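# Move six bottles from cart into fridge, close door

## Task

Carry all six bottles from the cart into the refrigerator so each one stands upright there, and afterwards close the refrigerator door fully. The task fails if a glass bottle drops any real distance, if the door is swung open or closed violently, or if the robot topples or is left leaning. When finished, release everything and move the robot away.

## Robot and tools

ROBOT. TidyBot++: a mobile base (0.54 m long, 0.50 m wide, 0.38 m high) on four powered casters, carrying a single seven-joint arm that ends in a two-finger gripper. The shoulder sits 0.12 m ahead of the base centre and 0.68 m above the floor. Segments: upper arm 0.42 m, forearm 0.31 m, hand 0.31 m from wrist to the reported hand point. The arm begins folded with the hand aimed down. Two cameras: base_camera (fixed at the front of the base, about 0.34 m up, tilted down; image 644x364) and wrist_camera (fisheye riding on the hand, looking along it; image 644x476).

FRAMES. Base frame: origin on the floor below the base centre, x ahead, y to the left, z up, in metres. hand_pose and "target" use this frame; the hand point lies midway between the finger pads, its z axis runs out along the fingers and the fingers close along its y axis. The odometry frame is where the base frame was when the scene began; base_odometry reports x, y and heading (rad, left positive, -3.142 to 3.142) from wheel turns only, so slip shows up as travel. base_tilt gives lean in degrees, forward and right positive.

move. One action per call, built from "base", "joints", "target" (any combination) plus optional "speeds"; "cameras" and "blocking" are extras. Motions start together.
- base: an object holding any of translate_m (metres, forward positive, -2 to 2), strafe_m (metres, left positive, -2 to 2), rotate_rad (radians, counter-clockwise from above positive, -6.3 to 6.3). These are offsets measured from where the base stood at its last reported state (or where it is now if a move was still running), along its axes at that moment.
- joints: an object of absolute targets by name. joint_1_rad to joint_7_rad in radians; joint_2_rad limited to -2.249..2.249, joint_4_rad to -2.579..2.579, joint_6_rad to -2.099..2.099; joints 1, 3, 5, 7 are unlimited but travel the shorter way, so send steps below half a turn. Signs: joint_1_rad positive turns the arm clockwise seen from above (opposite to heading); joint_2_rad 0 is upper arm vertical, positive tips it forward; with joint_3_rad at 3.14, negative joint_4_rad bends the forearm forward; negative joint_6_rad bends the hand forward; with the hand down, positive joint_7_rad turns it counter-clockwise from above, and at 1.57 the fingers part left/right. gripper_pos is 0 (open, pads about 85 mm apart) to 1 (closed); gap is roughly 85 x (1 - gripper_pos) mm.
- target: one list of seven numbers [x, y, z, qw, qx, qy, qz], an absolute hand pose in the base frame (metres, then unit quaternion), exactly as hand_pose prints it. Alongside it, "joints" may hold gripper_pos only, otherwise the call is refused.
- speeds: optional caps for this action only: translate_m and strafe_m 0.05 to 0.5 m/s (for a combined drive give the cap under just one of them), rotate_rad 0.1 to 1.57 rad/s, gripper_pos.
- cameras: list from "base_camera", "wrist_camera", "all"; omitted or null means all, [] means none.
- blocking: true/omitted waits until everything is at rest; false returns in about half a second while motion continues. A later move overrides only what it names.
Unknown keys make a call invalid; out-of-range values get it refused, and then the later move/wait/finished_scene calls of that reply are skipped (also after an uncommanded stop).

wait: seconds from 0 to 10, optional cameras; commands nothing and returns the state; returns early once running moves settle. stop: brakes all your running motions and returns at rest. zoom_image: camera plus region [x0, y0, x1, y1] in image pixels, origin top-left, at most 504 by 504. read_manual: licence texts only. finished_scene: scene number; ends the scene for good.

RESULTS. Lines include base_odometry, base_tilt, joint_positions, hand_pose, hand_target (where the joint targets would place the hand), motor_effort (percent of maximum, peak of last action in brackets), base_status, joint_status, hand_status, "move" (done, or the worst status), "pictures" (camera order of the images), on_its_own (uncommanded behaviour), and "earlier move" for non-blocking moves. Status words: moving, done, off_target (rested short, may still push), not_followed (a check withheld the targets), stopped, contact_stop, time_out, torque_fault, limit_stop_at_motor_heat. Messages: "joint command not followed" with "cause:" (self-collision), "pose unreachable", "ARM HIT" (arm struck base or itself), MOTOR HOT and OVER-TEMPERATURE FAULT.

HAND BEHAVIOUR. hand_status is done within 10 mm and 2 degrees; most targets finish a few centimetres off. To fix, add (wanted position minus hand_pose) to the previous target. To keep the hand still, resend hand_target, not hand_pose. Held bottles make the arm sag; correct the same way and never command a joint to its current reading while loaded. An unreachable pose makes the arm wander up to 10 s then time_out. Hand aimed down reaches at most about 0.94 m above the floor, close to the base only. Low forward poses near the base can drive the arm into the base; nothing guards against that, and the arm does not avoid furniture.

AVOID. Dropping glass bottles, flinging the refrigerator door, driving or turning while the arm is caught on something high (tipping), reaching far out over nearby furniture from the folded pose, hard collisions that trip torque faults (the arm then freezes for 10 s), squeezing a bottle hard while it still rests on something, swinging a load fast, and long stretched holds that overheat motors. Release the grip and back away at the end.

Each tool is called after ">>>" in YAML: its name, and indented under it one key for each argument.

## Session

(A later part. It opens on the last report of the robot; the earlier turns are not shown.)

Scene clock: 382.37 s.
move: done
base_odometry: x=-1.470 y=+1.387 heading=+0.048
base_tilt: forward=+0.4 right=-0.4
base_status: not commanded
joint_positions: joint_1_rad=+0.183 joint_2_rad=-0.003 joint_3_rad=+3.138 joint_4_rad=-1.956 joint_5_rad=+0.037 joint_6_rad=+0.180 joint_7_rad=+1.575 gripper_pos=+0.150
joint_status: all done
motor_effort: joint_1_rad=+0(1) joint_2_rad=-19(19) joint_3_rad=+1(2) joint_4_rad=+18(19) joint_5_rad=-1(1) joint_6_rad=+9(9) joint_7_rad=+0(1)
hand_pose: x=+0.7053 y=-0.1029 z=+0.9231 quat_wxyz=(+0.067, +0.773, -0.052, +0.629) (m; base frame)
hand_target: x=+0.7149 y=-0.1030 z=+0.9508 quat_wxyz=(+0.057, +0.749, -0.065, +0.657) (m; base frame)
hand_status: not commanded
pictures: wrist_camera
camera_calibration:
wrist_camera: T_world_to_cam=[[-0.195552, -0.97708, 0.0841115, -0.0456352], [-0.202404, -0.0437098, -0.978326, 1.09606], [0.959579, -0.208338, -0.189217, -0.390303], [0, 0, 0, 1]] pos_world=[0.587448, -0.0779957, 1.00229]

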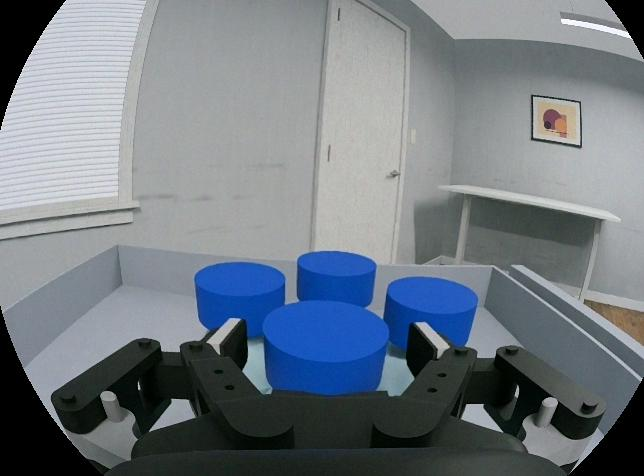

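>>> move:
  joints: {"gripper_pos": 0.6}
  cameras: []

>>> move:
  joints: {"joint_2_rad": -0.11, "joint_4_rad": -1.52, "joint_6_rad": -0.29}
  cameras: ["wrist_camera"]

Scene clock: 386.10 s.
move: off_target
base_odometry: x=-1.470 y=+1.387 heading=+0.048
base_tilt: forward=+0.4 right=-0.4
base_status: not commanded
joint_positions: joint_1_rad=+0.183 joint_2_rad=-0.003 joint_3_rad=+3.138 joint_4_rad=-1.956 joint_5_rad=+0.037 joint_6_rad=+0.181 joint_7_rad=+1.575 gripper_pos=+0.435
joint_status: gripper_pos off_target (ended at +0.435, target +0.600)
motor_effort: joint_1_rad=+1(2) joint_2_rad=-19(19) joint_3_rad=+1(2) joint_4_rad=+18(20) joint_5_rad=-1(1) joint_6_rad=+9(10) joint_7_rad=+0(1)
hand_pose: x=+0.7053 y=-0.1028 z=+0.9233 quat_wxyz=(+0.067, +0.773, -0.052, +0.629) (m; base frame)
hand_target: x=+0.7149 y=-0.1030 z=+0.9508 quat_wxyz=(+0.057, +0.749, -0.065, +0.657) (m; base frame)
hand_status: not commanded
pictures: none
No camera images: "cameras" was empty.

Scene clock: 388.00 s.
move: done
base_odometry: x=-1.470 y=+1.387 heading=+0.048
base_tilt: forward=+0.4 right=-0.4
base_status: not commanded
joint_positions: joint_1_rad=+0.183 joint_2_rad=-0.065 joint_3_rad=+3.138 joint_4_rad=-1.570 joint_5_rad=+0.037 joint_6_rad=-0.251 joint_7_rad=+1.575 gripper_pos=+0.435
joint_status: all done
motor_effort: joint_1_rad=+0(1) joint_2_rad=-22(25) joint_3_rad=+0(2) joint_4_rad=+22(26) joint_5_rad=+0(1) joint_6_rad=+13(17) joint_7_rad=+1(1)
hand_pose: x=+0.7015 y=-0.1071 z=+1.0651 quat_wxyz=(+0.073, +0.767, -0.057, +0.635) (m; base frame)
hand_target: x=+0.6835 y=-0.0974 z=+1.1102 quat_wxyz=(+0.057, +0.748, -0.065, +0.658) (m; base frame)
hand_status: not commanded
pictures: wrist_camera
camera_calibration:
wrist_camera: T_world_to_cam=[[-0.212063, -0.973433, 0.0863544, -0.0528134], [-0.187513, -0.0461916, -0.981175, 1.22637], [0.959098, -0.224263, -0.172736, -0.379566], [0, 0, 0, 1]] pos_world=[0.5828, -0.0798853, 1.14228]

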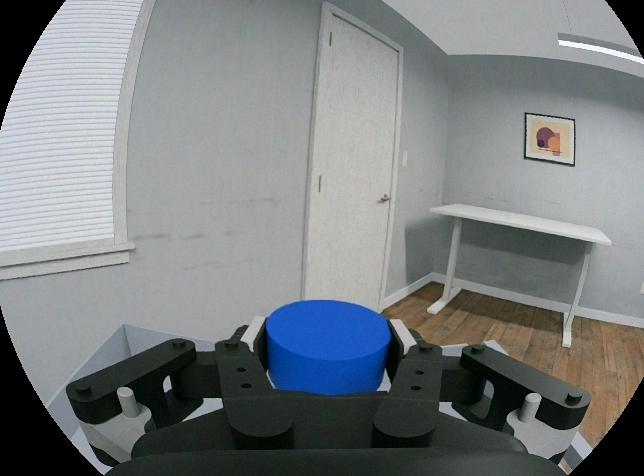

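>>> move:
  joints: {"joint_1_rad": 0.0, "joint_2_rad": -0.54, "joint_4_rad": -1.87, "joint_6_rad": -0.4}
  cameras: []

>>> move:
  base: {"translate_m": -0.042, "strafe_m": -1.37, "rotate_rad": -2.493}
  speeds: {"rotate_rad": 1.0}
  cameras: ["wrist_camera"]

Scene clock: 394.23 s.
move: done
base_odometry: x=-1.470 y=+1.387 heading=+0.048
base_tilt: forward=+0.4 right=-0.4
base_status: not commanded
joint_positions: joint_1_rad=+0.020 joint_2_rad=-0.514 joint_3_rad=+3.138 joint_4_rad=-1.874 joint_5_rad=+0.037 joint_6_rad=-0.362 joint_7_rad=+1.575 gripper_pos=+0.435
joint_status: all done
motor_effort: joint_1_rad=+0(2) joint_2_rad=-6(23) joint_3_rad=+1(2) joint_4_rad=+23(24) joint_5_rad=-1(1) joint_6_rad=+13(14) joint_7_rad=+0(1)
hand_pose: x=+0.5273 y=-0.0092 z=+1.0670 quat_wxyz=(+0.024, +0.759, +0.004, +0.651) (m; base frame)
hand_target: x=+0.5153 y=+0.0022 z=+1.0683 quat_wxyz=(+0.000, +0.761, +0.000, +0.649) (m; base frame)
hand_status: not commanded
pictures: none
No camera images: "cameras" was empty.

Scene clock: 398.70 s.
move: done
base_odometry: x=-1.446 y=+0.016 heading=-2.445
base_tilt: forward=+0.4 right=-0.4
base_status: done
joint_positions: joint_1_rad=+0.010 joint_2_rad=-0.514 joint_3_rad=+3.137 joint_4_rad=-1.875 joint_5_rad=+0.037 joint_6_rad=-0.363 joint_7_rad=+1.575 gripper_pos=+0.435
joint_status: not commanded
motor_effort: joint_1_rad=+1(2) joint_2_rad=-6(8) joint_3_rad=+1(5) joint_4_rad=+23(24) joint_5_rad=-1(1) joint_6_rad=+13(13) joint_7_rad=+0(1)
hand_pose: x=+0.5273 y=-0.0042 z=+1.0658 quat_wxyz=(+0.020, +0.759, +0.009, +0.650) (m; base frame)
hand_target: x=+0.5153 y=+0.0022 z=+1.0683 quat_wxyz=(+0.000, +0.761, +0.000, +0.649) (m; base frame)
hand_status: not commanded
pictures: wrist_camera
camera_calibration:
wrist_camera: T_world_to_cam=[[-0.0475718, -0.995089, 0.086802, -0.0769559], [-0.146457, -0.0790124, -0.986056, 1.18259], [0.988073, -0.0596212, -0.141979, -0.23671], [0, 0, 0, 1]] pos_world=[0.403424, 0.00274853, 1.13917]

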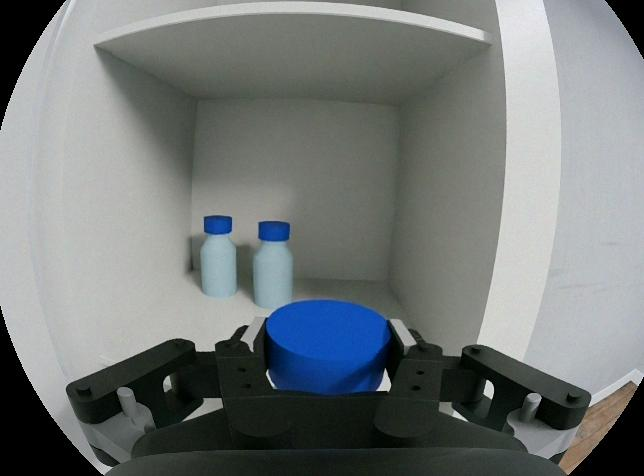

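>>> move:
  joints: {"joint_1_rad": 0.062, "joint_2_rad": -0.03, "joint_4_rad": -1.36, "joint_6_rad": -0.24}
  cameras: []

>>> move:
  joints: {"joint_2_rad": 0.5, "joint_4_rad": -0.71, "joint_6_rad": -0.52}
  cameras: ["wrist_camera"]

Scene clock: 406.90 s.
move: off_target
base_odometry: x=-1.446 y=+0.016 heading=-2.445
base_tilt: forward=+0.4 right=-0.3
base_status: not commanded
joint_positions: joint_1_rad=+0.042 joint_2_rad=-0.010 joint_3_rad=+3.137 joint_4_rad=-1.422 joint_5_rad=+0.037 joint_6_rad=-0.322 joint_7_rad=+1.575 gripper_pos=+0.435
joint_status: joint_4_rad off_target (ended at -1.422, target -1.360); the others done
motor_effort: joint_1_rad=-1(1) joint_2_rad=-23(26) joint_3_rad=+1(2) joint_4_rad=+23(24) joint_5_rad=-1(1) joint_6_rad=+13(15) joint_7_rad=+0(1)
hand_pose: x=+0.7318 y=-0.0250 z=+1.1020 quat_wxyz=(+0.029, +0.762, -0.003, +0.647) (m; base frame)
hand_target: x=+0.7219 y=-0.0351 z=+1.1776 quat_wxyz=(+0.021, +0.707, -0.022, +0.707) (m; base frame)
hand_status: not commanded
pictures: none
No camera images: "cameras" was empty.

Scene clock: 409.07 s.
move: done
base_odometry: x=-1.446 y=+0.016 heading=-2.445
base_tilt: forward=+0.4 right=-0.4
base_status: not commanded
joint_positions: joint_1_rad=+0.042 joint_2_rad=+0.529 joint_3_rad=+3.137 joint_4_rad=-0.769 joint_5_rad=+0.037 joint_6_rad=-0.482 joint_7_rad=+1.575 gripper_pos=+0.435
joint_status: all done
motor_effort: joint_1_rad=+0(1) joint_2_rad=-41(44) joint_3_rad=+0(1) joint_4_rad=+21(24) joint_5_rad=+0(1) joint_6_rad=+13(14) joint_7_rad=+0(1)
hand_pose: x=+0.9377 y=-0.0359 z=+1.0653 quat_wxyz=(+0.029, +0.777, -0.007, +0.629) (m; base frame)
hand_target: x=+0.9208 y=-0.0476 z=+1.1127 quat_wxyz=(+0.019, +0.761, -0.024, +0.648) (m; base frame)
hand_status: not commanded
pictures: wrist_camera
camera_calibration:
wrist_camera: T_world_to_cam=[[-0.0788904, -0.993421, 0.0830166, -0.055502], [-0.202741, -0.0655472, -0.977036, 1.2834], [0.976049, -0.0939096, -0.196236, -0.576326], [0, 0, 0, 1]] pos_world=[0.818341, -0.0251364, 1.14544]

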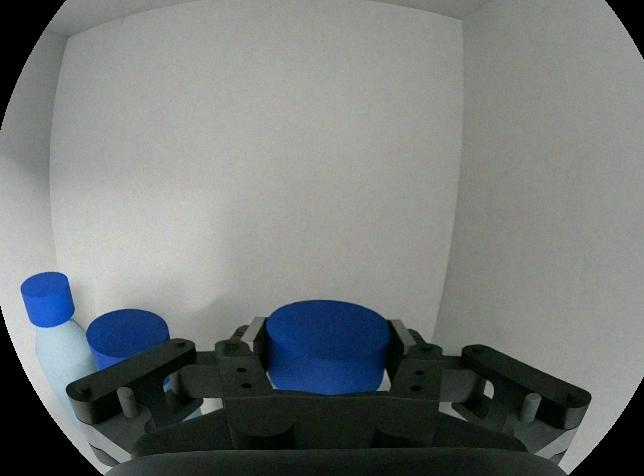

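>>> move:
  joints: {"joint_1_rad": 0.08, "joint_2_rad": 0.54, "joint_4_rad": -0.75, "joint_6_rad": -0.47}
  cameras: []

>>> move:
  joints: {"joint_2_rad": 0.58, "joint_4_rad": -0.79, "joint_6_rad": -0.45}
  cameras: []

>>> move:
  joints: {"joint_2_rad": 0.61, "joint_4_rad": -0.83, "joint_6_rad": -0.43}
  cameras: ["wrist_camera"]

Scene clock: 413.80 s.
move: done
base_odometry: x=-1.446 y=+0.016 heading=-2.445
base_tilt: forward=+0.4 right=-0.5
base_status: not commanded
joint_positions: joint_1_rad=+0.063 joint_2_rad=+0.555 joint_3_rad=+3.137 joint_4_rad=-0.770 joint_5_rad=+0.037 joint_6_rad=-0.482 joint_7_rad=+1.575 gripper_pos=+0.435
joint_status: all done
motor_effort: joint_1_rad=+1(1) joint_2_rad=-39(43) joint_3_rad=+1(2) joint_4_rad=+21(24) joint_5_rad=+0(1) joint_6_rad=+11(13) joint_7_rad=+1(1)
hand_pose: x=+0.9464 y=-0.0536 z=+1.0434 quat_wxyz=(+0.035, +0.785, -0.015, +0.618) (m; base frame)
hand_target: x=+0.9406 y=-0.0637 z=+1.0713 quat_wxyz=(+0.024, +0.770, -0.031, +0.637) (m; base frame)
hand_status: not commanded
pictures: none
No camera images: "cameras" was empty.

Scene clock: 414.50 s.
move: done
base_odometry: x=-1.446 y=+0.016 heading=-2.445
base_tilt: forward=+0.4 right=-0.4
base_status: not commanded
joint_positions: joint_1_rad=+0.063 joint_2_rad=+0.555 joint_3_rad=+3.137 joint_4_rad=-0.774 joint_5_rad=+0.037 joint_6_rad=-0.475 joint_7_rad=+1.575 gripper_pos=+0.435
joint_status: all done
motor_effort: joint_1_rad=+0(1) joint_2_rad=-34(40) joint_3_rad=+1(1) joint_4_rad=+17(21) joint_5_rad=+0(1) joint_6_rad=+9(11) joint_7_rad=+1(1)
hand_pose: x=+0.9472 y=-0.0537 z=+1.0429 quat_wxyz=(+0.035, +0.784, -0.015, +0.619) (m; base frame)
hand_target: x=+0.9568 y=-0.0650 z=+1.0197 quat_wxyz=(+0.024, +0.789, -0.032, +0.613) (m; base frame)
hand_status: not commanded
pictures: none
No camera images: "cameras" was empty.

Scene clock: 415.17 s.
move: done
base_odometry: x=-1.446 y=+0.016 heading=-2.445
base_tilt: forward=+0.4 right=-0.4
base_status: not commanded
joint_positions: joint_1_rad=+0.063 joint_2_rad=+0.556 joint_3_rad=+3.137 joint_4_rad=-0.787 joint_5_rad=+0.037 joint_6_rad=-0.451 joint_7_rad=+1.575 gripper_pos=+0.435
joint_status: all done
motor_effort: joint_1_rad=+0(1) joint_2_rad=-29(34) joint_3_rad=+0(1) joint_4_rad=+14(19) joint_5_rad=+0(1) joint_6_rad=+5(9) joint_7_rad=+0(1)
hand_pose: x=+0.9490 y=-0.0537 z=+1.0416 quat_wxyz=(+0.035, +0.781, -0.014, +0.623) (m; base frame)
hand_target: x=+0.9666 y=-0.0657 z=+0.9759 quat_wxyz=(+0.023, +0.804, -0.032, +0.593) (m; base frame)
hand_status: not commanded
pictures: wrist_camera
camera_calibration:
wrist_camera: T_world_to_cam=[[-0.0977083, -0.991691, 0.0836803, -0.0530572], [-0.217348, -0.0607897, -0.974199, 1.27251], [0.971192, -0.113375, -0.209602, -0.576164], [0, 0, 0, 1]] pos_world=[0.83096, -0.0405833, 1.12336]

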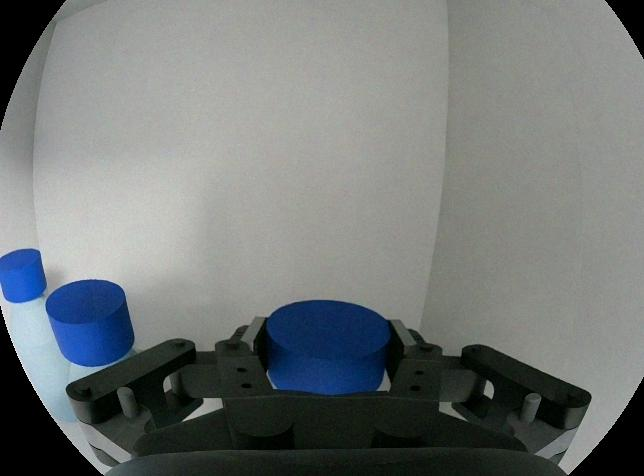

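>>> move:
  joints: {"joint_2_rad": 0.62, "joint_4_rad": -0.87, "joint_6_rad": -0.41}
  cameras: []

>>> move:
  joints: {"joint_2_rad": 0.59, "joint_4_rad": -0.82, "joint_6_rad": -0.41, "gripper_pos": 0.3}
  cameras: ["wrist_camera"]

Scene clock: 418.33 s.
move: off_target
base_odometry: x=-1.446 y=+0.016 heading=-2.445
base_tilt: forward=+0.4 right=-0.4
base_status: not commanded
joint_positions: joint_1_rad=+0.064 joint_2_rad=+0.553 joint_3_rad=+3.137 joint_4_rad=-0.807 joint_5_rad=+0.037 joint_6_rad=-0.420 joint_7_rad=+1.575 gripper_pos=+0.435
joint_status: joint_4_rad off_target (ended at -0.807, target -0.870); the others done
motor_effort: joint_1_rad=-1(1) joint_2_rad=-22(29) joint_3_rad=+0(1) joint_4_rad=+11(14) joint_5_rad=-1(2) joint_6_rad=+3(6) joint_7_rad=+0(1)
hand_pose: x=+0.9503 y=-0.0537 z=+1.0410 quat_wxyz=(+0.035, +0.777, -0.014, +0.629) (m; base frame)
hand_target: x=+0.9688 y=-0.0659 z=+0.9490 quat_wxyz=(+0.022, +0.813, -0.033, +0.581) (m; base frame)
hand_status: not commanded
pictures: none
No camera images: "cameras" was empty.

Scene clock: 419.20 s.
move: done
base_odometry: x=-1.446 y=+0.016 heading=-2.445
base_tilt: forward=+0.4 right=-0.4
base_status: not commanded
joint_positions: joint_1_rad=+0.064 joint_2_rad=+0.589 joint_3_rad=+3.136 joint_4_rad=-0.813 joint_5_rad=+0.036 joint_6_rad=-0.418 joint_7_rad=+1.575 gripper_pos=+0.300
joint_status: all done
motor_effort: joint_1_rad=+2(3) joint_2_rad=-35(39) joint_3_rad=+2(2) joint_4_rad=+17(19) joint_5_rad=+0(1) joint_6_rad=+7(9) joint_7_rad=+1(1)
hand_pose: x=+0.9625 y=-0.0543 z=+1.0077 quat_wxyz=(+0.034, +0.789, -0.014, +0.613) (m; base frame)
hand_target: x=+0.9625 y=-0.0654 z=+1.0050 quat_wxyz=(+0.024, +0.789, -0.032, +0.613) (m; base frame)
hand_status: not commanded
pictures: wrist_camera
camera_calibration:
wrist_camera: T_world_to_cam=[[-0.0944417, -0.991964, 0.0841961, -0.0531856], [-0.243049, -0.0590405, -0.968215, 1.26118], [0.965405, -0.111904, -0.23552, -0.564738], [0, 0, 0, 1]] pos_world=[0.846708, -0.0414938, 1.09257]

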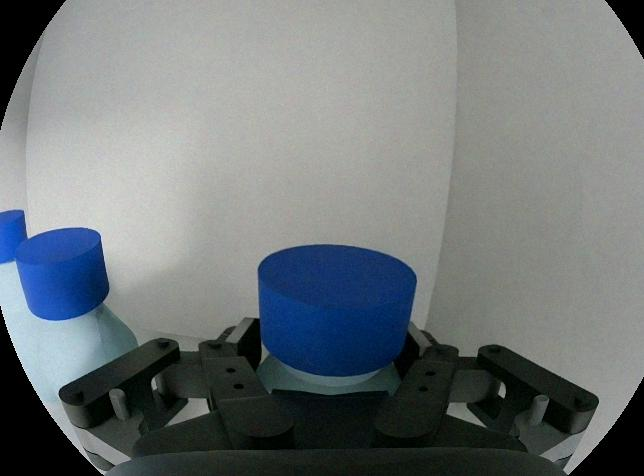

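>>> move:
  joints: {"joint_2_rad": 0.52, "joint_4_rad": -0.76, "joint_6_rad": -0.45, "gripper_pos": 0.15}
  cameras: ["wrist_camera"]

>>> move:
  joints: {"joint_2_rad": 0.0, "joint_4_rad": -1.46, "joint_6_rad": -0.22}
  cameras: ["wrist_camera"]

Scene clock: 422.83 s.
move: done
base_odometry: x=-1.446 y=+0.016 heading=-2.445
base_tilt: forward=+0.3 right=-0.4
base_status: not commanded
joint_positions: joint_1_rad=+0.065 joint_2_rad=+0.553 joint_3_rad=+3.136 joint_4_rad=-0.785 joint_5_rad=+0.036 joint_6_rad=-0.421 joint_7_rad=+1.575 gripper_pos=+0.150
joint_status: all done
motor_effort: joint_1_rad=+1(2) joint_2_rad=-37(42) joint_3_rad=+1(1) joint_4_rad=+18(20) joint_5_rad=-1(1) joint_6_rad=+9(10) joint_7_rad=+0(1)
hand_pose: x=+0.9500 y=-0.0550 z=+1.0540 quat_wxyz=(+0.036, +0.770, -0.015, +0.636) (m; base frame)
hand_target: x=+0.9341 y=-0.0632 z=+1.0877 quat_wxyz=(+0.025, +0.760, -0.030, +0.648) (m; base frame)
hand_status: not commanded
pictures: wrist_camera
camera_calibration:
wrist_camera: T_world_to_cam=[[-0.101304, -0.99147, 0.0820088, -0.0500684], [-0.184024, -0.0623353, -0.980943, 1.26009], [0.977687, -0.114465, -0.17614, -0.616156], [0, 0, 0, 1]] pos_world=[0.829222, -0.041622, 1.13165]

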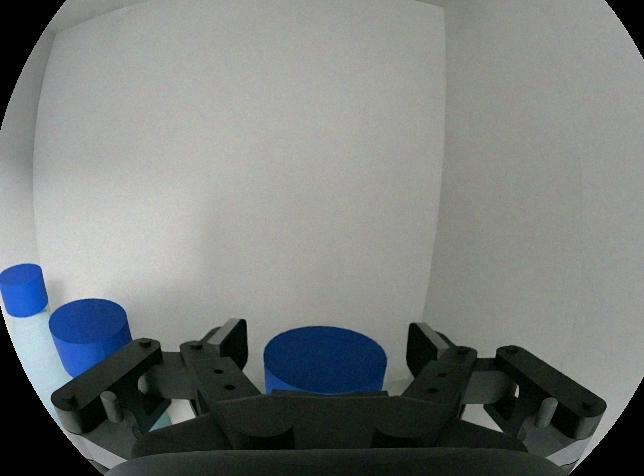

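Scene clock: 424.80 s.
move: done
base_odometry: x=-1.446 y=+0.016 heading=-2.445
base_tilt: forward=+0.4 right=-0.4
base_status: not commanded
joint_positions: joint_1_rad=+0.065 joint_2_rad=+0.026 joint_3_rad=+3.136 joint_4_rad=-1.439 joint_5_rad=+0.036 joint_6_rad=-0.274 joint_7_rad=+1.575 gripper_pos=+0.150
joint_status: all done
motor_effort: joint_1_rad=+0(1) joint_2_rad=-20(38) joint_3_rad=+1(1) joint_4_rad=+19(20) joint_5_rad=-1(1) joint_6_rad=+9(10) joint_7_rad=+1(1)
hand_pose: x=+0.7483 y=-0.0397 z=+1.0834 quat_wxyz=(+0.036, +0.764, -0.011, +0.644) (m; base frame)
hand_target: x=+0.7391 y=-0.0474 z=+1.1034 quat_wxyz=(+0.026, +0.744, -0.029, +0.667) (m; base frame)
hand_status: not commanded
pictures: wrist_camera
camera_calibration:
wrist_camera: T_world_to_cam=[[-0.0969865, -0.991678, 0.0846715, -0.0638644], [-0.164206, -0.0679635, -0.984082, 1.24113], [0.981647, -0.109346, -0.156248, -0.436355], [0, 0, 0, 1]] pos_world=[0.625954, -0.026695, 1.1586]

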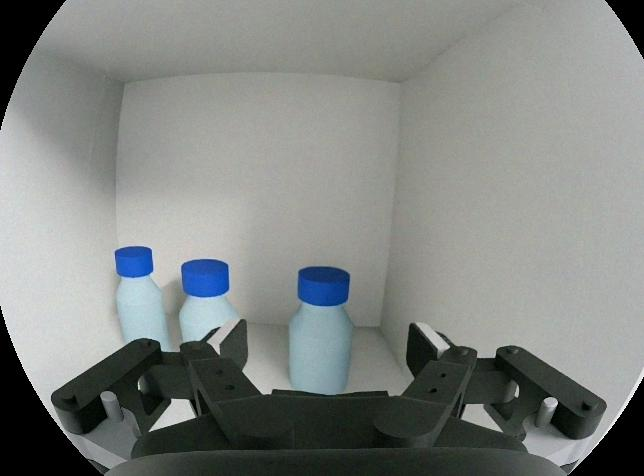

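>>> move:
  joints: {"joint_1_rad": 0.0, "joint_2_rad": -0.53, "joint_4_rad": -1.87, "joint_6_rad": -0.35}
  cameras: []

>>> move:
  base: {"translate_m": -0.756, "strafe_m": -0.929, "rotate_rad": 2.493}
  speeds: {"rotate_rad": 1.25}
  cameras: []

>>> move:
  joints: {"joint_1_rad": 0.0, "joint_2_rad": -0.30, "joint_4_rad": -2.10, "joint_6_rad": 0.05, "gripper_pos": 0.15}
  cameras: ["wrist_camera"]

Scene clock: 430.40 s.
move: done
base_odometry: x=-1.446 y=+0.016 heading=-2.445
base_tilt: forward=+0.3 right=-0.4
base_status: not commanded
joint_positions: joint_1_rad=+0.020 joint_2_rad=-0.521 joint_3_rad=+3.136 joint_4_rad=-1.849 joint_5_rad=+0.036 joint_6_rad=-0.294 joint_7_rad=+1.575 gripper_pos=+0.150
joint_status: all done
motor_effort: joint_1_rad=+1(1) joint_2_rad=-3(23) joint_3_rad=+1(2) joint_4_rad=+17(20) joint_5_rad=+0(1) joint_6_rad=+9(10) joint_7_rad=+0(1)
hand_pose: x=+0.5253 y=-0.0073 z=+1.1064 quat_wxyz=(+0.024, +0.725, +0.006, +0.689) (m; base frame)
hand_target: x=+0.5214 y=+0.0022 z=+1.0797 quat_wxyz=(+0.000, +0.748, +0.000, +0.664) (m; base frame)
hand_status: not commanded
pictures: none
No camera images: "cameras" was empty.

Scene clock: 434.70 s.
move: done
base_odometry: x=-1.462 y=+1.214 heading=+0.049
base_tilt: forward=+0.3 right=-0.4
base_status: done
joint_positions: joint_1_rad=+0.015 joint_2_rad=-0.522 joint_3_rad=+3.137 joint_4_rad=-1.851 joint_5_rad=+0.036 joint_6_rad=-0.294 joint_7_rad=+1.575 gripper_pos=+0.150
joint_status: not commanded
motor_effort: joint_1_rad=+0(2) joint_2_rad=-3(6) joint_3_rad=+1(4) joint_4_rad=+19(20) joint_5_rad=-1(1) joint_6_rad=+9(9) joint_7_rad=+1(1)
hand_pose: x=+0.5252 y=-0.0051 z=+1.1055 quat_wxyz=(+0.022, +0.725, +0.007, +0.688) (m; base frame)
hand_target: x=+0.5214 y=+0.0022 z=+1.0797 quat_wxyz=(+0.000, +0.748, +0.000, +0.664) (m; base frame)
hand_status: not commanded
pictures: none
No camera images: "cameras" was empty.

Scene clock: 436.27 s.
move: done
base_odometry: x=-1.462 y=+1.214 heading=+0.048
base_tilt: forward=+0.4 right=-0.4
base_status: not commanded
joint_positions: joint_1_rad=+0.015 joint_2_rad=-0.298 joint_3_rad=+3.137 joint_4_rad=-2.089 joint_5_rad=+0.036 joint_6_rad=-0.004 joint_7_rad=+1.575 gripper_pos=+0.150
joint_status: all done
motor_effort: joint_1_rad=+0(1) joint_2_rad=-10(13) joint_3_rad=+1(2) joint_4_rad=+19(20) joint_5_rad=-1(1) joint_6_rad=+9(11) joint_7_rad=+0(1)
hand_pose: x=+0.6057 y=-0.0032 z=+0.9460 quat_wxyz=(+0.016, +0.782, +0.012, +0.623) (m; base frame)
hand_target: x=+0.6071 y=+0.0022 z=+0.9569 quat_wxyz=(-0.001, +0.768, +0.000, +0.641) (m; base frame)
hand_status: not commanded
pictures: wrist_camera
camera_calibration:
wrist_camera: T_world_to_cam=[[-0.0326803, -0.995636, 0.0874073, -0.0714439], [-0.21496, -0.0784055, -0.97347, 1.10557], [0.976076, -0.0506024, -0.21146, -0.258111], [0, 0, 0, 1]] pos_world=[0.487254, 0.00248939, 1.0279]

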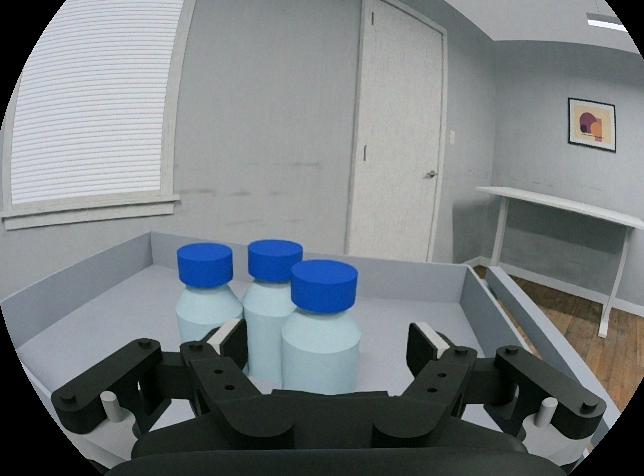

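>>> move:
  joints: {"joint_2_rad": -0.115, "joint_4_rad": -2.004, "joint_6_rad": 0.183}
  cameras: ["wrist_camera"]

>>> move:
  joints: {"joint_2_rad": 0.038, "joint_4_rad": -1.893, "joint_6_rad": 0.226}
  cameras: ["wrist_camera"]

Scene clock: 445.17 s.
move: done
base_odometry: x=-1.462 y=+1.214 heading=+0.048
base_tilt: forward=+0.3 right=-0.4
base_status: not commanded
joint_positions: joint_1_rad=+0.015 joint_2_rad=-0.122 joint_3_rad=+3.137 joint_4_rad=-2.033 joint_5_rad=+0.036 joint_6_rad=+0.129 joint_7_rad=+1.575 gripper_pos=+0.150
joint_status: all done
motor_effort: joint_1_rad=+0(1) joint_2_rad=-15(17) joint_3_rad=+1(1) joint_4_rad=+17(20) joint_5_rad=-1(1) joint_6_rad=+9(10) joint_7_rad=+0(1)
hand_pose: x=+0.6685 y=-0.0025 z=+0.9293 quat_wxyz=(+0.014, +0.778, +0.013, +0.629) (m; base frame)
hand_target: x=+0.6777 y=+0.0023 z=+0.9595 quat_wxyz=(-0.001, +0.753, +0.000, +0.658) (m; base frame)
hand_status: not commanded
pictures: wrist_camera
camera_calibration:
wrist_camera: T_world_to_cam=[[-0.0289984, -0.995966, 0.084922, -0.0673549], [-0.201439, -0.077392, -0.976439, 1.09663], [0.979072, -0.0454218, -0.198382, -0.337056], [0, 0, 0, 1]] pos_world=[0.548954, 0.00247791, 1.00965]

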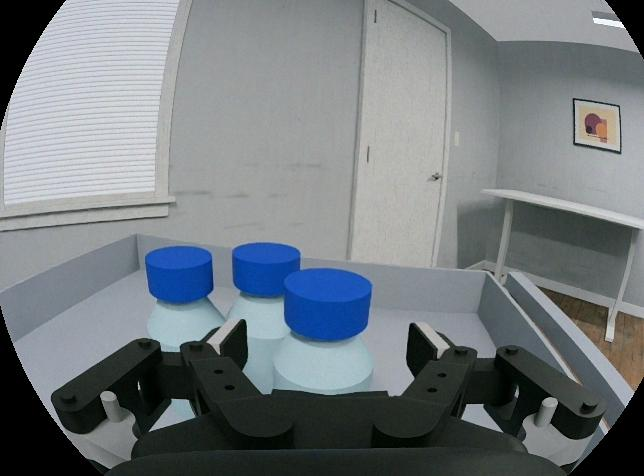

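Scene clock: 446.27 s.
move: done
base_odometry: x=-1.462 y=+1.214 heading=+0.048
base_tilt: forward=+0.4 right=-0.4
base_status: not commanded
joint_positions: joint_1_rad=+0.015 joint_2_rad=+0.030 joint_3_rad=+3.137 joint_4_rad=-1.921 joint_5_rad=+0.036 joint_6_rad=+0.174 joint_7_rad=+1.575 gripper_pos=+0.150
joint_status: all done
motor_effort: joint_1_rad=+0(1) joint_2_rad=-19(22) joint_3_rad=+1(1) joint_4_rad=+17(19) joint_5_rad=+0(1) joint_6_rad=+9(10) joint_7_rad=+0(1)
hand_pose: x=+0.7282 y=-0.0027 z=+0.9220 quat_wxyz=(+0.013, +0.776, +0.014, +0.630) (m; base frame)
hand_target: x=+0.7376 y=+0.0023 z=+0.9498 quat_wxyz=(-0.001, +0.753, +0.000, +0.658) (m; base frame)
hand_status: not commanded
pictures: wrist_camera
camera_calibration:
wrist_camera: T_world_to_cam=[[-0.0278541, -0.996118, 0.0835008, -0.0647882], [-0.196643, -0.0764407, -0.977491, 1.099], [0.98008, -0.0436469, -0.19375, -0.401897], [0, 0, 0, 1]] pos_world=[0.608195, 0.00192969, 1.0018]

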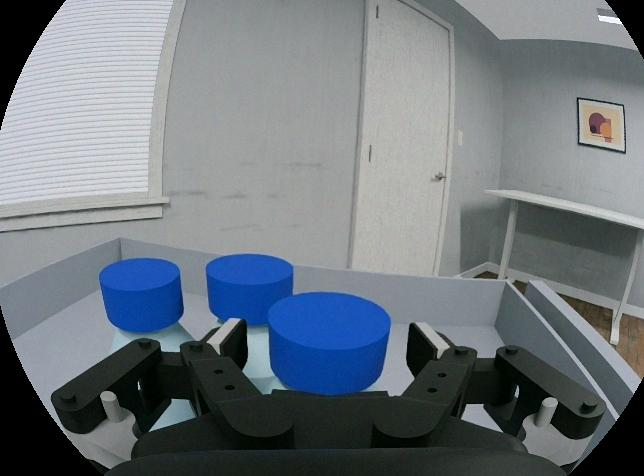

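>>> move:
  joints: {"gripper_pos": 0.6}
  cameras: ["wrist_camera"]

Scene clock: 451.87 s.
move: off_target
base_odometry: x=-1.462 y=+1.214 heading=+0.048
base_tilt: forward=+0.4 right=-0.4
base_status: not commanded
joint_positions: joint_1_rad=+0.015 joint_2_rad=+0.030 joint_3_rad=+3.137 joint_4_rad=-1.921 joint_5_rad=+0.036 joint_6_rad=+0.175 joint_7_rad=+1.575 gripper_pos=+0.441
joint_status: gripper_pos off_target (ended at +0.441, target +0.600)
motor_effort: joint_1_rad=+0(1) joint_2_rad=-20(20) joint_3_rad=+1(2) joint_4_rad=+19(19) joint_5_rad=+0(1) joint_6_rad=+9(10) joint_7_rad=+0(1)
hand_pose: x=+0.7283 y=-0.0027 z=+0.9225 quat_wxyz=(+0.013, +0.776, +0.014, +0.631) (m; base frame)
hand_target: x=+0.7376 y=+0.0023 z=+0.9498 quat_wxyz=(-0.001, +0.753, +0.000, +0.658) (m; base frame)
hand_status: not commanded
pictures: wrist_camera
camera_calibration:
wrist_camera: T_world_to_cam=[[-0.0278376, -0.996122, 0.0834639, -0.0647374], [-0.195392, -0.0764633, -0.97774, 1.09879], [0.98033, -0.0435261, -0.192506, -0.403242], [0, 0, 0, 1]] pos_world=[0.608202, 0.00197895, 1.0021]

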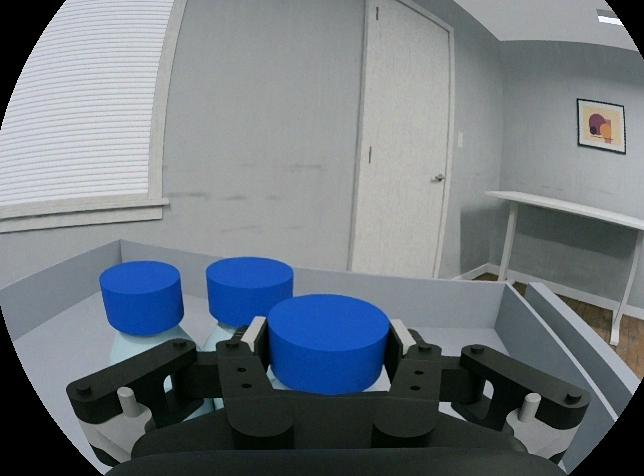

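>>> move:
  joints: {"gripper_pos": 0.2}
  cameras: []

>>> move:
  joints: {"joint_2_rad": 0.057, "joint_4_rad": -1.878, "joint_6_rad": 0.22}
  cameras: ["wrist_camera"]

Scene clock: 455.17 s.
move: done
base_odometry: x=-1.462 y=+1.214 heading=+0.048
base_tilt: forward=+0.4 right=-0.4
base_status: not commanded
joint_positions: joint_1_rad=+0.015 joint_2_rad=+0.030 joint_3_rad=+3.137 joint_4_rad=-1.920 joint_5_rad=+0.036 joint_6_rad=+0.177 joint_7_rad=+1.575 gripper_pos=+0.200
joint_status: all done
motor_effort: joint_1_rad=+0(1) joint_2_rad=-20(21) joint_3_rad=+1(1) joint_4_rad=+19(19) joint_5_rad=-1(1) joint_6_rad=+9(10) joint_7_rad=+0(1)
hand_pose: x=+0.7285 y=-0.0027 z=+0.9234 quat_wxyz=(+0.013, +0.775, +0.014, +0.632) (m; base frame)
hand_target: x=+0.7376 y=+0.0023 z=+0.9498 quat_wxyz=(-0.001, +0.753, +0.000, +0.658) (m; base frame)
hand_status: not commanded
pictures: none
No camera images: "cameras" was empty.

Scene clock: 455.77 s.
move: done
base_odometry: x=-1.462 y=+1.214 heading=+0.048
base_tilt: forward=+0.4 right=-0.4
base_status: not commanded
joint_positions: joint_1_rad=+0.015 joint_2_rad=+0.042 joint_3_rad=+3.137 joint_4_rad=-1.904 joint_5_rad=+0.036 joint_6_rad=+0.177 joint_7_rad=+1.575 gripper_pos=+0.200
joint_status: all done
motor_effort: joint_1_rad=+0(1) joint_2_rad=-20(21) joint_3_rad=+1(1) joint_4_rad=+18(20) joint_5_rad=+0(1) joint_6_rad=+9(9) joint_7_rad=+0(1)
hand_pose: x=+0.7343 y=-0.0027 z=+0.9253 quat_wxyz=(+0.013, +0.774, +0.014, +0.633) (m; base frame)
hand_target: x=+0.7448 y=+0.0023 z=+0.9452 quat_wxyz=(-0.001, +0.756, +0.000, +0.654) (m; base frame)
hand_status: not commanded
pictures: wrist_camera
camera_calibration:
wrist_camera: T_world_to_cam=[[-0.02828, -0.996126, 0.0832665, -0.0643561], [-0.189488, -0.0764473, -0.978903, 1.0995], [0.981476, -0.0434613, -0.186592, -0.414898], [0, 0, 0, 1]] pos_world=[0.613733, 0.00191481, 1.00424]

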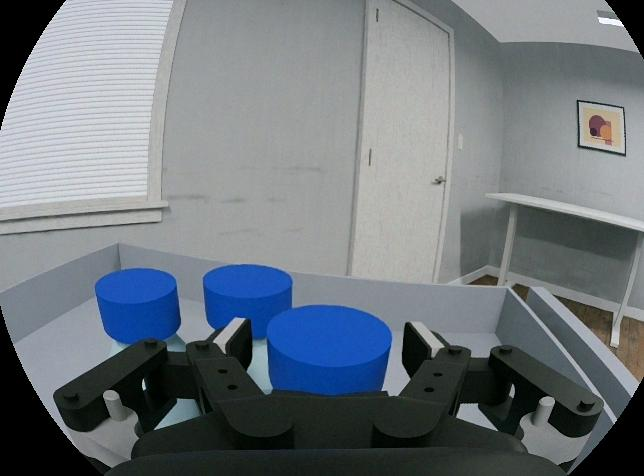

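>>> move:
  joints: {"gripper_pos": 0.6}
  cameras: []

>>> move:
  joints: {"joint_2_rad": -0.05, "joint_4_rad": -1.475, "joint_6_rad": -0.3}
  cameras: ["wrist_camera"]

>>> move:
  joints: {"joint_1_rad": 0.0, "joint_2_rad": -0.54, "joint_4_rad": -1.87, "joint_6_rad": -0.4}
  cameras: []

Scene clock: 459.90 s.
move: off_target
base_odometry: x=-1.462 y=+1.214 heading=+0.048
base_tilt: forward=+0.3 right=-0.4
base_status: not commanded
joint_positions: joint_1_rad=+0.015 joint_2_rad=+0.042 joint_3_rad=+3.137 joint_4_rad=-1.904 joint_5_rad=+0.036 joint_6_rad=+0.177 joint_7_rad=+1.575 gripper_pos=+0.436
joint_status: gripper_pos off_target (ended at +0.436, target +0.600)
motor_effort: joint_1_rad=+0(1) joint_2_rad=-20(20) joint_3_rad=+1(2) joint_4_rad=+18(19) joint_5_rad=+0(1) joint_6_rad=+9(10) joint_7_rad=+0(1)
hand_pose: x=+0.7344 y=-0.0027 z=+0.9256 quat_wxyz=(+0.013, +0.774, +0.014, +0.633) (m; base frame)
hand_target: x=+0.7448 y=+0.0023 z=+0.9452 quat_wxyz=(-0.001, +0.756, +0.000, +0.654) (m; base frame)
hand_status: not commanded
pictures: none
No camera images: "cameras" was empty.

Scene clock: 461.80 s.
move: done
base_odometry: x=-1.462 y=+1.214 heading=+0.048
base_tilt: forward=+0.4 right=-0.4
base_status: not commanded
joint_positions: joint_1_rad=+0.015 joint_2_rad=-0.009 joint_3_rad=+3.137 joint_4_rad=-1.520 joint_5_rad=+0.036 joint_6_rad=-0.255 joint_7_rad=+1.575 gripper_pos=+0.436
joint_status: all done
motor_effort: joint_1_rad=+0(1) joint_2_rad=-22(26) joint_3_rad=+1(2) joint_4_rad=+22(24) joint_5_rad=-1(1) joint_6_rad=+11(13) joint_7_rad=+1(1)
hand_pose: x=+0.7344 y=-0.0074 z=+1.0611 quat_wxyz=(+0.019, +0.773, +0.008, +0.635) (m; base frame)
hand_target: x=+0.7166 y=+0.0024 z=+1.0999 quat_wxyz=(-0.001, +0.759, +0.000, +0.651) (m; base frame)
hand_status: not commanded
pictures: wrist_camera
camera_calibration:
wrist_camera: T_world_to_cam=[[-0.0437805, -0.995349, 0.0858075, -0.0716207], [-0.186955, -0.07621, -0.979408, 1.23069], [0.981392, -0.0589211, -0.182749, -0.393978], [0, 0, 0, 1]] pos_world=[0.613596, -0.000710137, 1.1395]

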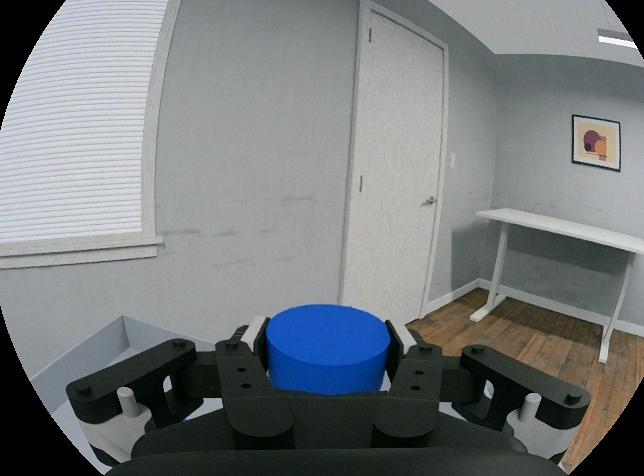

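Scene clock: 463.50 s.
move: done
base_odometry: x=-1.462 y=+1.214 heading=+0.048
base_tilt: forward=+0.3 right=-0.4
base_status: not commanded
joint_positions: joint_1_rad=+0.015 joint_2_rad=-0.518 joint_3_rad=+3.137 joint_4_rad=-1.868 joint_5_rad=+0.036 joint_6_rad=-0.357 joint_7_rad=+1.575 gripper_pos=+0.436
joint_status: all done
motor_effort: joint_1_rad=+0(1) joint_2_rad=-6(24) joint_3_rad=+1(2) joint_4_rad=+22(23) joint_5_rad=+0(1) joint_6_rad=+12(13) joint_7_rad=+0(1)
hand_pose: x=+0.5258 y=-0.0058 z=+1.0738 quat_wxyz=(+0.022, +0.754, +0.007, +0.657) (m; base frame)
hand_target: x=+0.5153 y=+0.0022 z=+1.0683 quat_wxyz=(+0.000, +0.761, +0.000, +0.649) (m; base frame)
hand_status: not commanded
pictures: none
No camera images: "cameras" was empty.

>>> move:
  base: {"translate_m": -0.042, "strafe_m": -1.196, "rotate_rad": -2.493}
  speeds: {"rotate_rad": 1.0}
  cameras: ["wrist_camera"]

Scene clock: 469.70 s.
move: done
base_odometry: x=-1.446 y=+0.017 heading=-2.445
base_tilt: forward=+0.4 right=-0.4
base_status: done
joint_positions: joint_1_rad=+0.010 joint_2_rad=-0.518 joint_3_rad=+3.134 joint_4_rad=-1.869 joint_5_rad=+0.036 joint_6_rad=-0.358 joint_7_rad=+1.575 gripper_pos=+0.436
joint_status: not commanded
motor_effort: joint_1_rad=+0(2) joint_2_rad=-5(8) joint_3_rad=+1(5) joint_4_rad=+22(23) joint_5_rad=-1(1) joint_6_rad=+12(12) joint_7_rad=+0(1)
hand_pose: x=+0.5258 y=-0.0024 z=+1.0728 quat_wxyz=(+0.020, +0.754, +0.010, +0.656) (m; base frame)
hand_target: x=+0.5153 y=+0.0022 z=+1.0683 quat_wxyz=(+0.000, +0.761, +0.000, +0.649) (m; base frame)
hand_status: not commanded
pictures: wrist_camera
camera_calibration:
wrist_camera: T_world_to_cam=[[-0.0457394, -0.995164, 0.0869242, -0.0769014], [-0.131136, -0.0802807, -0.988108, 1.18353], [0.990309, -0.0565944, -0.12683, -0.25154], [0, 0, 0, 1]] pos_world=[0.400789, 0.0042496, 1.14424]

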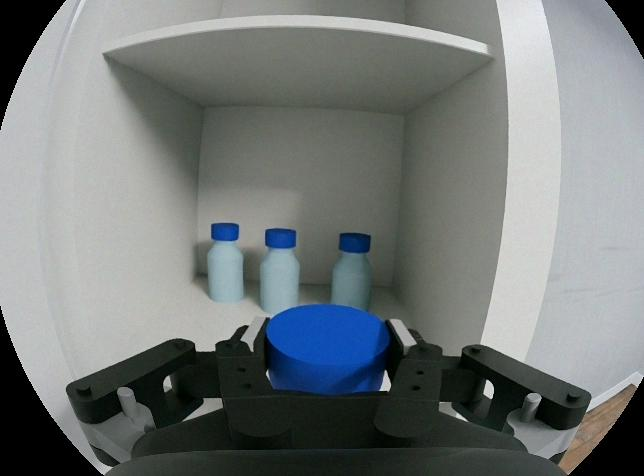

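>>> move:
  joints: {"joint_1_rad": -0.25, "joint_2_rad": -0.10, "joint_4_rad": -1.40, "joint_6_rad": -0.26}
  cameras: ["wrist_camera"]

>>> move:
  joints: {"joint_2_rad": 0.21, "joint_4_rad": -1.165, "joint_6_rad": -0.26}
  cameras: ["wrist_camera"]

Scene clock: 479.40 s.
move: done
base_odometry: x=-1.446 y=+0.017 heading=-2.445
base_tilt: forward=+0.4 right=-0.5
base_status: not commanded
joint_positions: joint_1_rad=-0.232 joint_2_rad=-0.089 joint_3_rad=+3.134 joint_4_rad=-1.453 joint_5_rad=+0.036 joint_6_rad=-0.333 joint_7_rad=+1.575 gripper_pos=+0.436
joint_status: all done
motor_effort: joint_1_rad=-1(2) joint_2_rad=-19(22) joint_3_rad=+1(2) joint_4_rad=+20(23) joint_5_rad=+0(1) joint_6_rad=+12(14) joint_7_rad=+0(1)
hand_pose: x=+0.6818 y=+0.1355 z=+1.1264 quat_wxyz=(-0.062, +0.743, +0.100, +0.658) (m; base frame)
hand_target: x=+0.6728 y=+0.1438 z=+1.1879 quat_wxyz=(-0.089, +0.698, +0.088, +0.705) (m; base frame)
hand_status: not commanded
pictures: wrist_camera
camera_calibration:
wrist_camera: T_world_to_cam=[[0.194823, -0.977286, 0.0834059, -0.09971], [-0.0961046, -0.103646, -0.98996, 1.24941], [0.976119, 0.184851, -0.114114, -0.428813], [0, 0, 0, 1]] pos_world=[0.558072, 0.111318, 1.19625]

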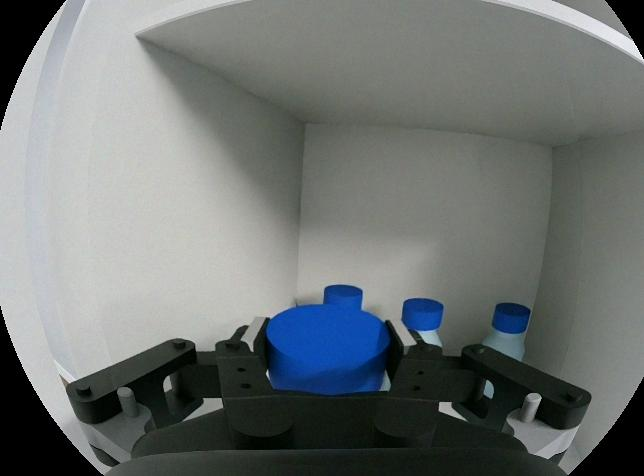

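Scene clock: 481.13 s.
move: done
base_odometry: x=-1.446 y=+0.017 heading=-2.445
base_tilt: forward=+0.4 right=-0.4
base_status: not commanded
joint_positions: joint_1_rad=-0.232 joint_2_rad=+0.235 joint_3_rad=+3.134 joint_4_rad=-1.216 joint_5_rad=+0.036 joint_6_rad=-0.329 joint_7_rad=+1.575 gripper_pos=+0.436
joint_status: all done
motor_effort: joint_1_rad=+0(1) joint_2_rad=-31(35) joint_3_rad=+1(1) joint_4_rad=+23(24) joint_5_rad=-1(1) joint_6_rad=+12(13) joint_7_rad=+0(1)
hand_pose: x=+0.8137 y=+0.1666 z=+1.0644 quat_wxyz=(-0.059, +0.770, +0.103, +0.627) (m; base frame)
hand_target: x=+0.8031 y=+0.1771 z=+1.1345 quat_wxyz=(-0.086, +0.724, +0.091, +0.679) (m; base frame)
hand_status: not commanded
pictures: wrist_camera
camera_calibration:
wrist_camera: T_world_to_cam=[[0.201573, -0.97585, 0.0841709, -0.0963893], [-0.175666, -0.120559, -0.97704, 1.25774], [0.963592, 0.182159, -0.195725, -0.472899], [0, 0, 0, 1]] pos_world=[0.696054, 0.143714, 1.14442]

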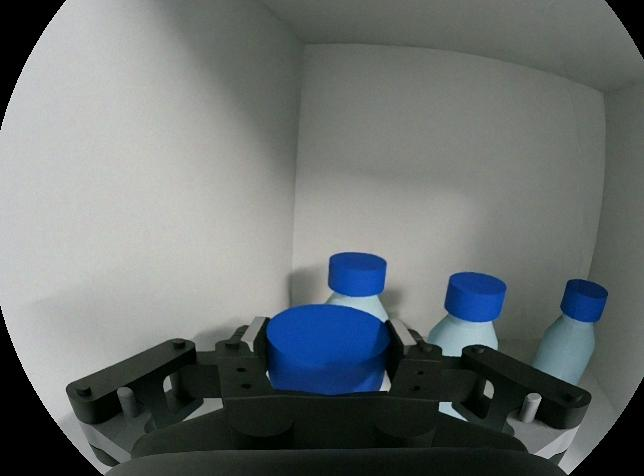

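>>> move:
  joints: {"joint_2_rad": 0.24, "joint_4_rad": -1.175, "joint_6_rad": -0.23}
  cameras: []

>>> move:
  joints: {"joint_2_rad": 0.265, "joint_4_rad": -1.2, "joint_6_rad": -0.22}
  cameras: []

>>> move:
  joints: {"joint_2_rad": 0.29, "joint_4_rad": -1.23, "joint_6_rad": -0.21}
  cameras: ["wrist_camera"]

Scene clock: 484.80 s.
move: done
base_odometry: x=-1.446 y=+0.017 heading=-2.445
base_tilt: forward=+0.4 right=-0.4
base_status: not commanded
joint_positions: joint_1_rad=-0.232 joint_2_rad=+0.248 joint_3_rad=+3.134 joint_4_rad=-1.216 joint_5_rad=+0.036 joint_6_rad=-0.299 joint_7_rad=+1.575 gripper_pos=+0.436
joint_status: all done
motor_effort: joint_1_rad=+0(1) joint_2_rad=-31(32) joint_3_rad=+1(1) joint_4_rad=+21(23) joint_5_rad=-1(1) joint_6_rad=+11(12) joint_7_rad=+0(1)
hand_pose: x=+0.8202 y=+0.1685 z=+1.0642 quat_wxyz=(-0.060, +0.765, +0.103, +0.633) (m; base frame)
hand_target: x=+0.8170 y=+0.1806 z=+1.1162 quat_wxyz=(-0.086, +0.727, +0.092, +0.675) (m; base frame)
hand_status: not commanded
pictures: none
No camera images: "cameras" was empty.

Scene clock: 485.57 s.
move: done
base_odometry: x=-1.446 y=+0.017 heading=-2.445
base_tilt: forward=+0.4 right=-0.4
base_status: not commanded
joint_positions: joint_1_rad=-0.232 joint_2_rad=+0.272 joint_3_rad=+3.134 joint_4_rad=-1.216 joint_5_rad=+0.036 joint_6_rad=-0.290 joint_7_rad=+1.575 gripper_pos=+0.436
joint_status: all done
motor_effort: joint_1_rad=+0(1) joint_2_rad=-32(33) joint_3_rad=+1(1) joint_4_rad=+22(23) joint_5_rad=-1(1) joint_6_rad=+12(12) joint_7_rad=+0(1)
hand_pose: x=+0.8296 y=+0.1708 z=+1.0491 quat_wxyz=(-0.060, +0.769, +0.104, +0.627) (m; base frame)
hand_target: x=+0.8277 y=+0.1834 z=+1.0856 quat_wxyz=(-0.084, +0.740, +0.093, +0.660) (m; base frame)
hand_status: not commanded
pictures: none
No camera images: "cameras" was empty.

Scene clock: 486.20 s.
move: done
base_odometry: x=-1.446 y=+0.017 heading=-2.445
base_tilt: forward=+0.4 right=-0.4
base_status: not commanded
joint_positions: joint_1_rad=-0.232 joint_2_rad=+0.281 joint_3_rad=+3.134 joint_4_rad=-1.227 joint_5_rad=+0.036 joint_6_rad=-0.270 joint_7_rad=+1.575 gripper_pos=+0.436
joint_status: all done
motor_effort: joint_1_rad=+0(1) joint_2_rad=-30(32) joint_3_rad=+1(1) joint_4_rad=+21(22) joint_5_rad=+0(1) joint_6_rad=+11(13) joint_7_rad=+0(1)
hand_pose: x=+0.8336 y=+0.1720 z=+1.0418 quat_wxyz=(-0.060, +0.769, +0.104, +0.627) (m; base frame)
hand_target: x=+0.8370 y=+0.1857 z=+1.0516 quat_wxyz=(-0.082, +0.755, +0.095, +0.643) (m; base frame)
hand_status: not commanded
pictures: wrist_camera
camera_calibration:
wrist_camera: T_world_to_cam=[[0.203467, -0.975474, 0.083979, -0.0947141], [-0.174428, -0.120516, -0.977267, 1.23896], [0.963419, 0.184193, -0.194671, -0.498729], [0, 0, 0, 1]] pos_world=[0.715864, 0.148785, 1.12166]

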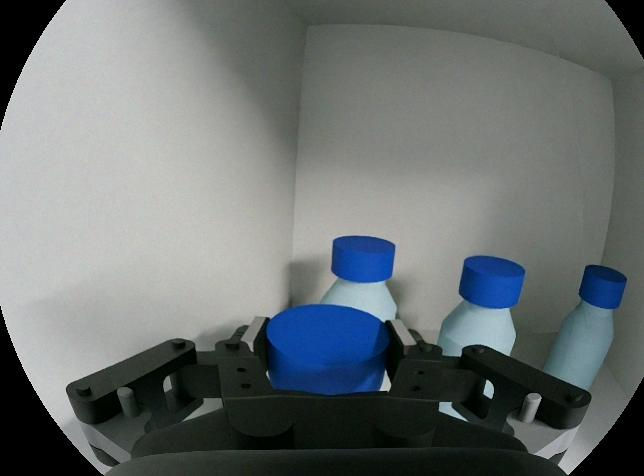

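>>> move:
  joints: {"joint_2_rad": 0.31, "joint_4_rad": -1.26, "joint_6_rad": -0.20}
  cameras: []

>>> move:
  joints: {"joint_2_rad": 0.33, "joint_4_rad": -1.29, "joint_6_rad": -0.18}
  cameras: []

>>> move:
  joints: {"joint_2_rad": 0.35, "joint_4_rad": -1.32, "joint_6_rad": -0.16}
  cameras: ["wrist_camera"]

Scene clock: 489.00 s.
move: done
base_odometry: x=-1.446 y=+0.017 heading=-2.445
base_tilt: forward=+0.4 right=-0.4
base_status: not commanded
joint_positions: joint_1_rad=-0.232 joint_2_rad=+0.282 joint_3_rad=+3.134 joint_4_rad=-1.239 joint_5_rad=+0.036 joint_6_rad=-0.247 joint_7_rad=+1.575 gripper_pos=+0.436
joint_status: all done
motor_effort: joint_1_rad=-1(1) joint_2_rad=-27(30) joint_3_rad=+0(1) joint_4_rad=+17(21) joint_5_rad=+0(1) joint_6_rad=+9(11) joint_7_rad=+0(1)
hand_pose: x=+0.8346 y=+0.1724 z=+1.0410 quat_wxyz=(-0.061, +0.766, +0.104, +0.631) (m; base frame)
hand_target: x=+0.8430 y=+0.1873 z=+1.0212 quat_wxyz=(-0.080, +0.768, +0.097, +0.628) (m; base frame)
hand_status: not commanded
pictures: none
No camera images: "cameras" was empty.

Scene clock: 489.63 s.
move: done
base_odometry: x=-1.446 y=+0.017 heading=-2.445
base_tilt: forward=+0.4 right=-0.4
base_status: not commanded
joint_positions: joint_1_rad=-0.232 joint_2_rad=+0.282 joint_3_rad=+3.134 joint_4_rad=-1.255 joint_5_rad=+0.036 joint_6_rad=-0.215 joint_7_rad=+1.575 gripper_pos=+0.436
joint_status: all done
motor_effort: joint_1_rad=-1(2) joint_2_rad=-24(27) joint_3_rad=+0(1) joint_4_rad=+16(19) joint_5_rad=+0(2) joint_6_rad=+7(9) joint_7_rad=+0(1)
hand_pose: x=+0.8359 y=+0.1729 z=+1.0402 quat_wxyz=(-0.062, +0.761, +0.104, +0.637) (m; base frame)
hand_target: x=+0.8485 y=+0.1887 z=+0.9937 quat_wxyz=(-0.078, +0.777, +0.098, +0.617) (m; base frame)
hand_status: not commanded
pictures: none
No camera images: "cameras" was empty.

Scene clock: 490.27 s.
move: done
base_odometry: x=-1.446 y=+0.017 heading=-2.445
base_tilt: forward=+0.4 right=-0.4
base_status: not commanded
joint_positions: joint_1_rad=-0.232 joint_2_rad=+0.283 joint_3_rad=+3.135 joint_4_rad=-1.272 joint_5_rad=+0.036 joint_6_rad=-0.183 joint_7_rad=+1.575 gripper_pos=+0.436
joint_status: all done
motor_effort: joint_1_rad=-1(2) joint_2_rad=-20(24) joint_3_rad=-1(1) joint_4_rad=+14(17) joint_5_rad=+0(2) joint_6_rad=+6(7) joint_7_rad=+1(1)
hand_pose: x=+0.8369 y=+0.1733 z=+1.0396 quat_wxyz=(-0.062, +0.756, +0.103, +0.643) (m; base frame)
hand_target: x=+0.8528 y=+0.1898 z=+0.9662 quat_wxyz=(-0.077, +0.786, +0.099, +0.605) (m; base frame)
hand_status: not commanded
pictures: wrist_camera
camera_calibration:
wrist_camera: T_world_to_cam=[[0.202397, -0.975786, 0.0829333, -0.091892], [-0.134792, -0.111638, -0.984565, 1.2105], [0.969983, 0.188094, -0.154124, -0.550936], [0, 0, 0, 1]] pos_world=[0.716163, 0.149098, 1.11452]

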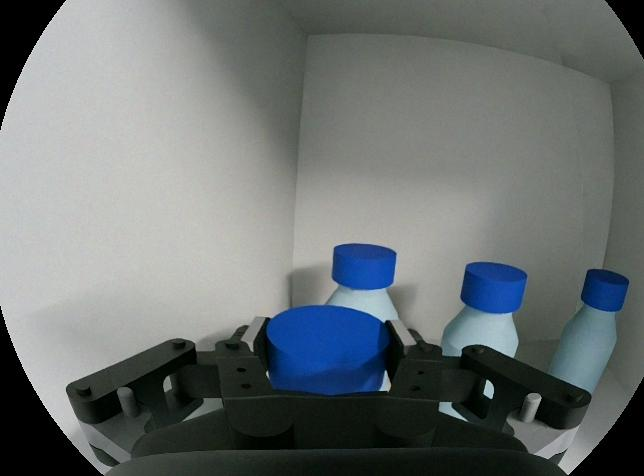

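>>> move:
  joints: {"joint_2_rad": 0.32, "joint_4_rad": -1.29, "joint_6_rad": -0.22}
  cameras: []

>>> move:
  joints: {"joint_2_rad": 0.32, "joint_4_rad": -1.27, "joint_6_rad": -0.21, "gripper_pos": 0.3}
  cameras: ["wrist_camera"]

Scene clock: 494.60 s.
move: done
base_odometry: x=-1.446 y=+0.017 heading=-2.445
base_tilt: forward=+0.4 right=-0.4
base_status: not commanded
joint_positions: joint_1_rad=-0.232 joint_2_rad=+0.282 joint_3_rad=+3.135 joint_4_rad=-1.267 joint_5_rad=+0.036 joint_6_rad=-0.192 joint_7_rad=+1.575 gripper_pos=+0.436
joint_status: all done
motor_effort: joint_1_rad=+0(2) joint_2_rad=-22(22) joint_3_rad=+0(1) joint_4_rad=+14(15) joint_5_rad=+0(1) joint_6_rad=+5(6) joint_7_rad=+1(1)
hand_pose: x=+0.8365 y=+0.1732 z=+1.0399 quat_wxyz=(-0.062, +0.758, +0.103, +0.641) (m; base frame)
hand_target: x=+0.8425 y=+0.1872 z=+0.9891 quat_wxyz=(-0.077, +0.786, +0.099, +0.605) (m; base frame)
hand_status: not commanded
pictures: none
No camera images: "cameras" was empty.

Scene clock: 495.50 s.
move: done
base_odometry: x=-1.446 y=+0.017 heading=-2.445
base_tilt: forward=+0.4 right=-0.4
base_status: not commanded
joint_positions: joint_1_rad=-0.233 joint_2_rad=+0.312 joint_3_rad=+3.135 joint_4_rad=-1.269 joint_5_rad=+0.036 joint_6_rad=-0.192 joint_7_rad=+1.575 gripper_pos=+0.300
joint_status: all done
motor_effort: joint_1_rad=+0(1) joint_2_rad=-30(31) joint_3_rad=+1(1) joint_4_rad=+18(20) joint_5_rad=-1(1) joint_6_rad=+9(9) joint_7_rad=+0(1)
hand_pose: x=+0.8462 y=+0.1763 z=+1.0169 quat_wxyz=(-0.061, +0.767, +0.105, +0.629) (m; base frame)
hand_target: x=+0.8449 y=+0.1878 z=+1.0044 quat_wxyz=(-0.078, +0.777, +0.098, +0.617) (m; base frame)
hand_status: not commanded
pictures: wrist_camera
camera_calibration:
wrist_camera: T_world_to_cam=[[0.206196, -0.974906, 0.0839111, -0.0932676], [-0.168602, -0.119869, -0.978369, 1.21351], [0.963876, 0.187588, -0.189087, -0.523135], [0, 0, 0, 1]] pos_world=[0.728068, 0.152668, 1.09617]

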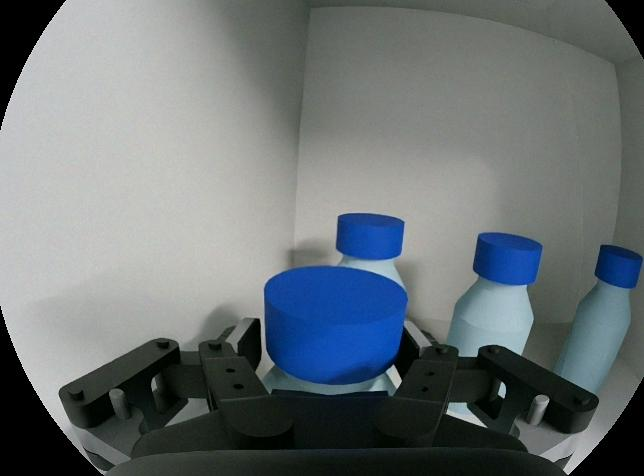

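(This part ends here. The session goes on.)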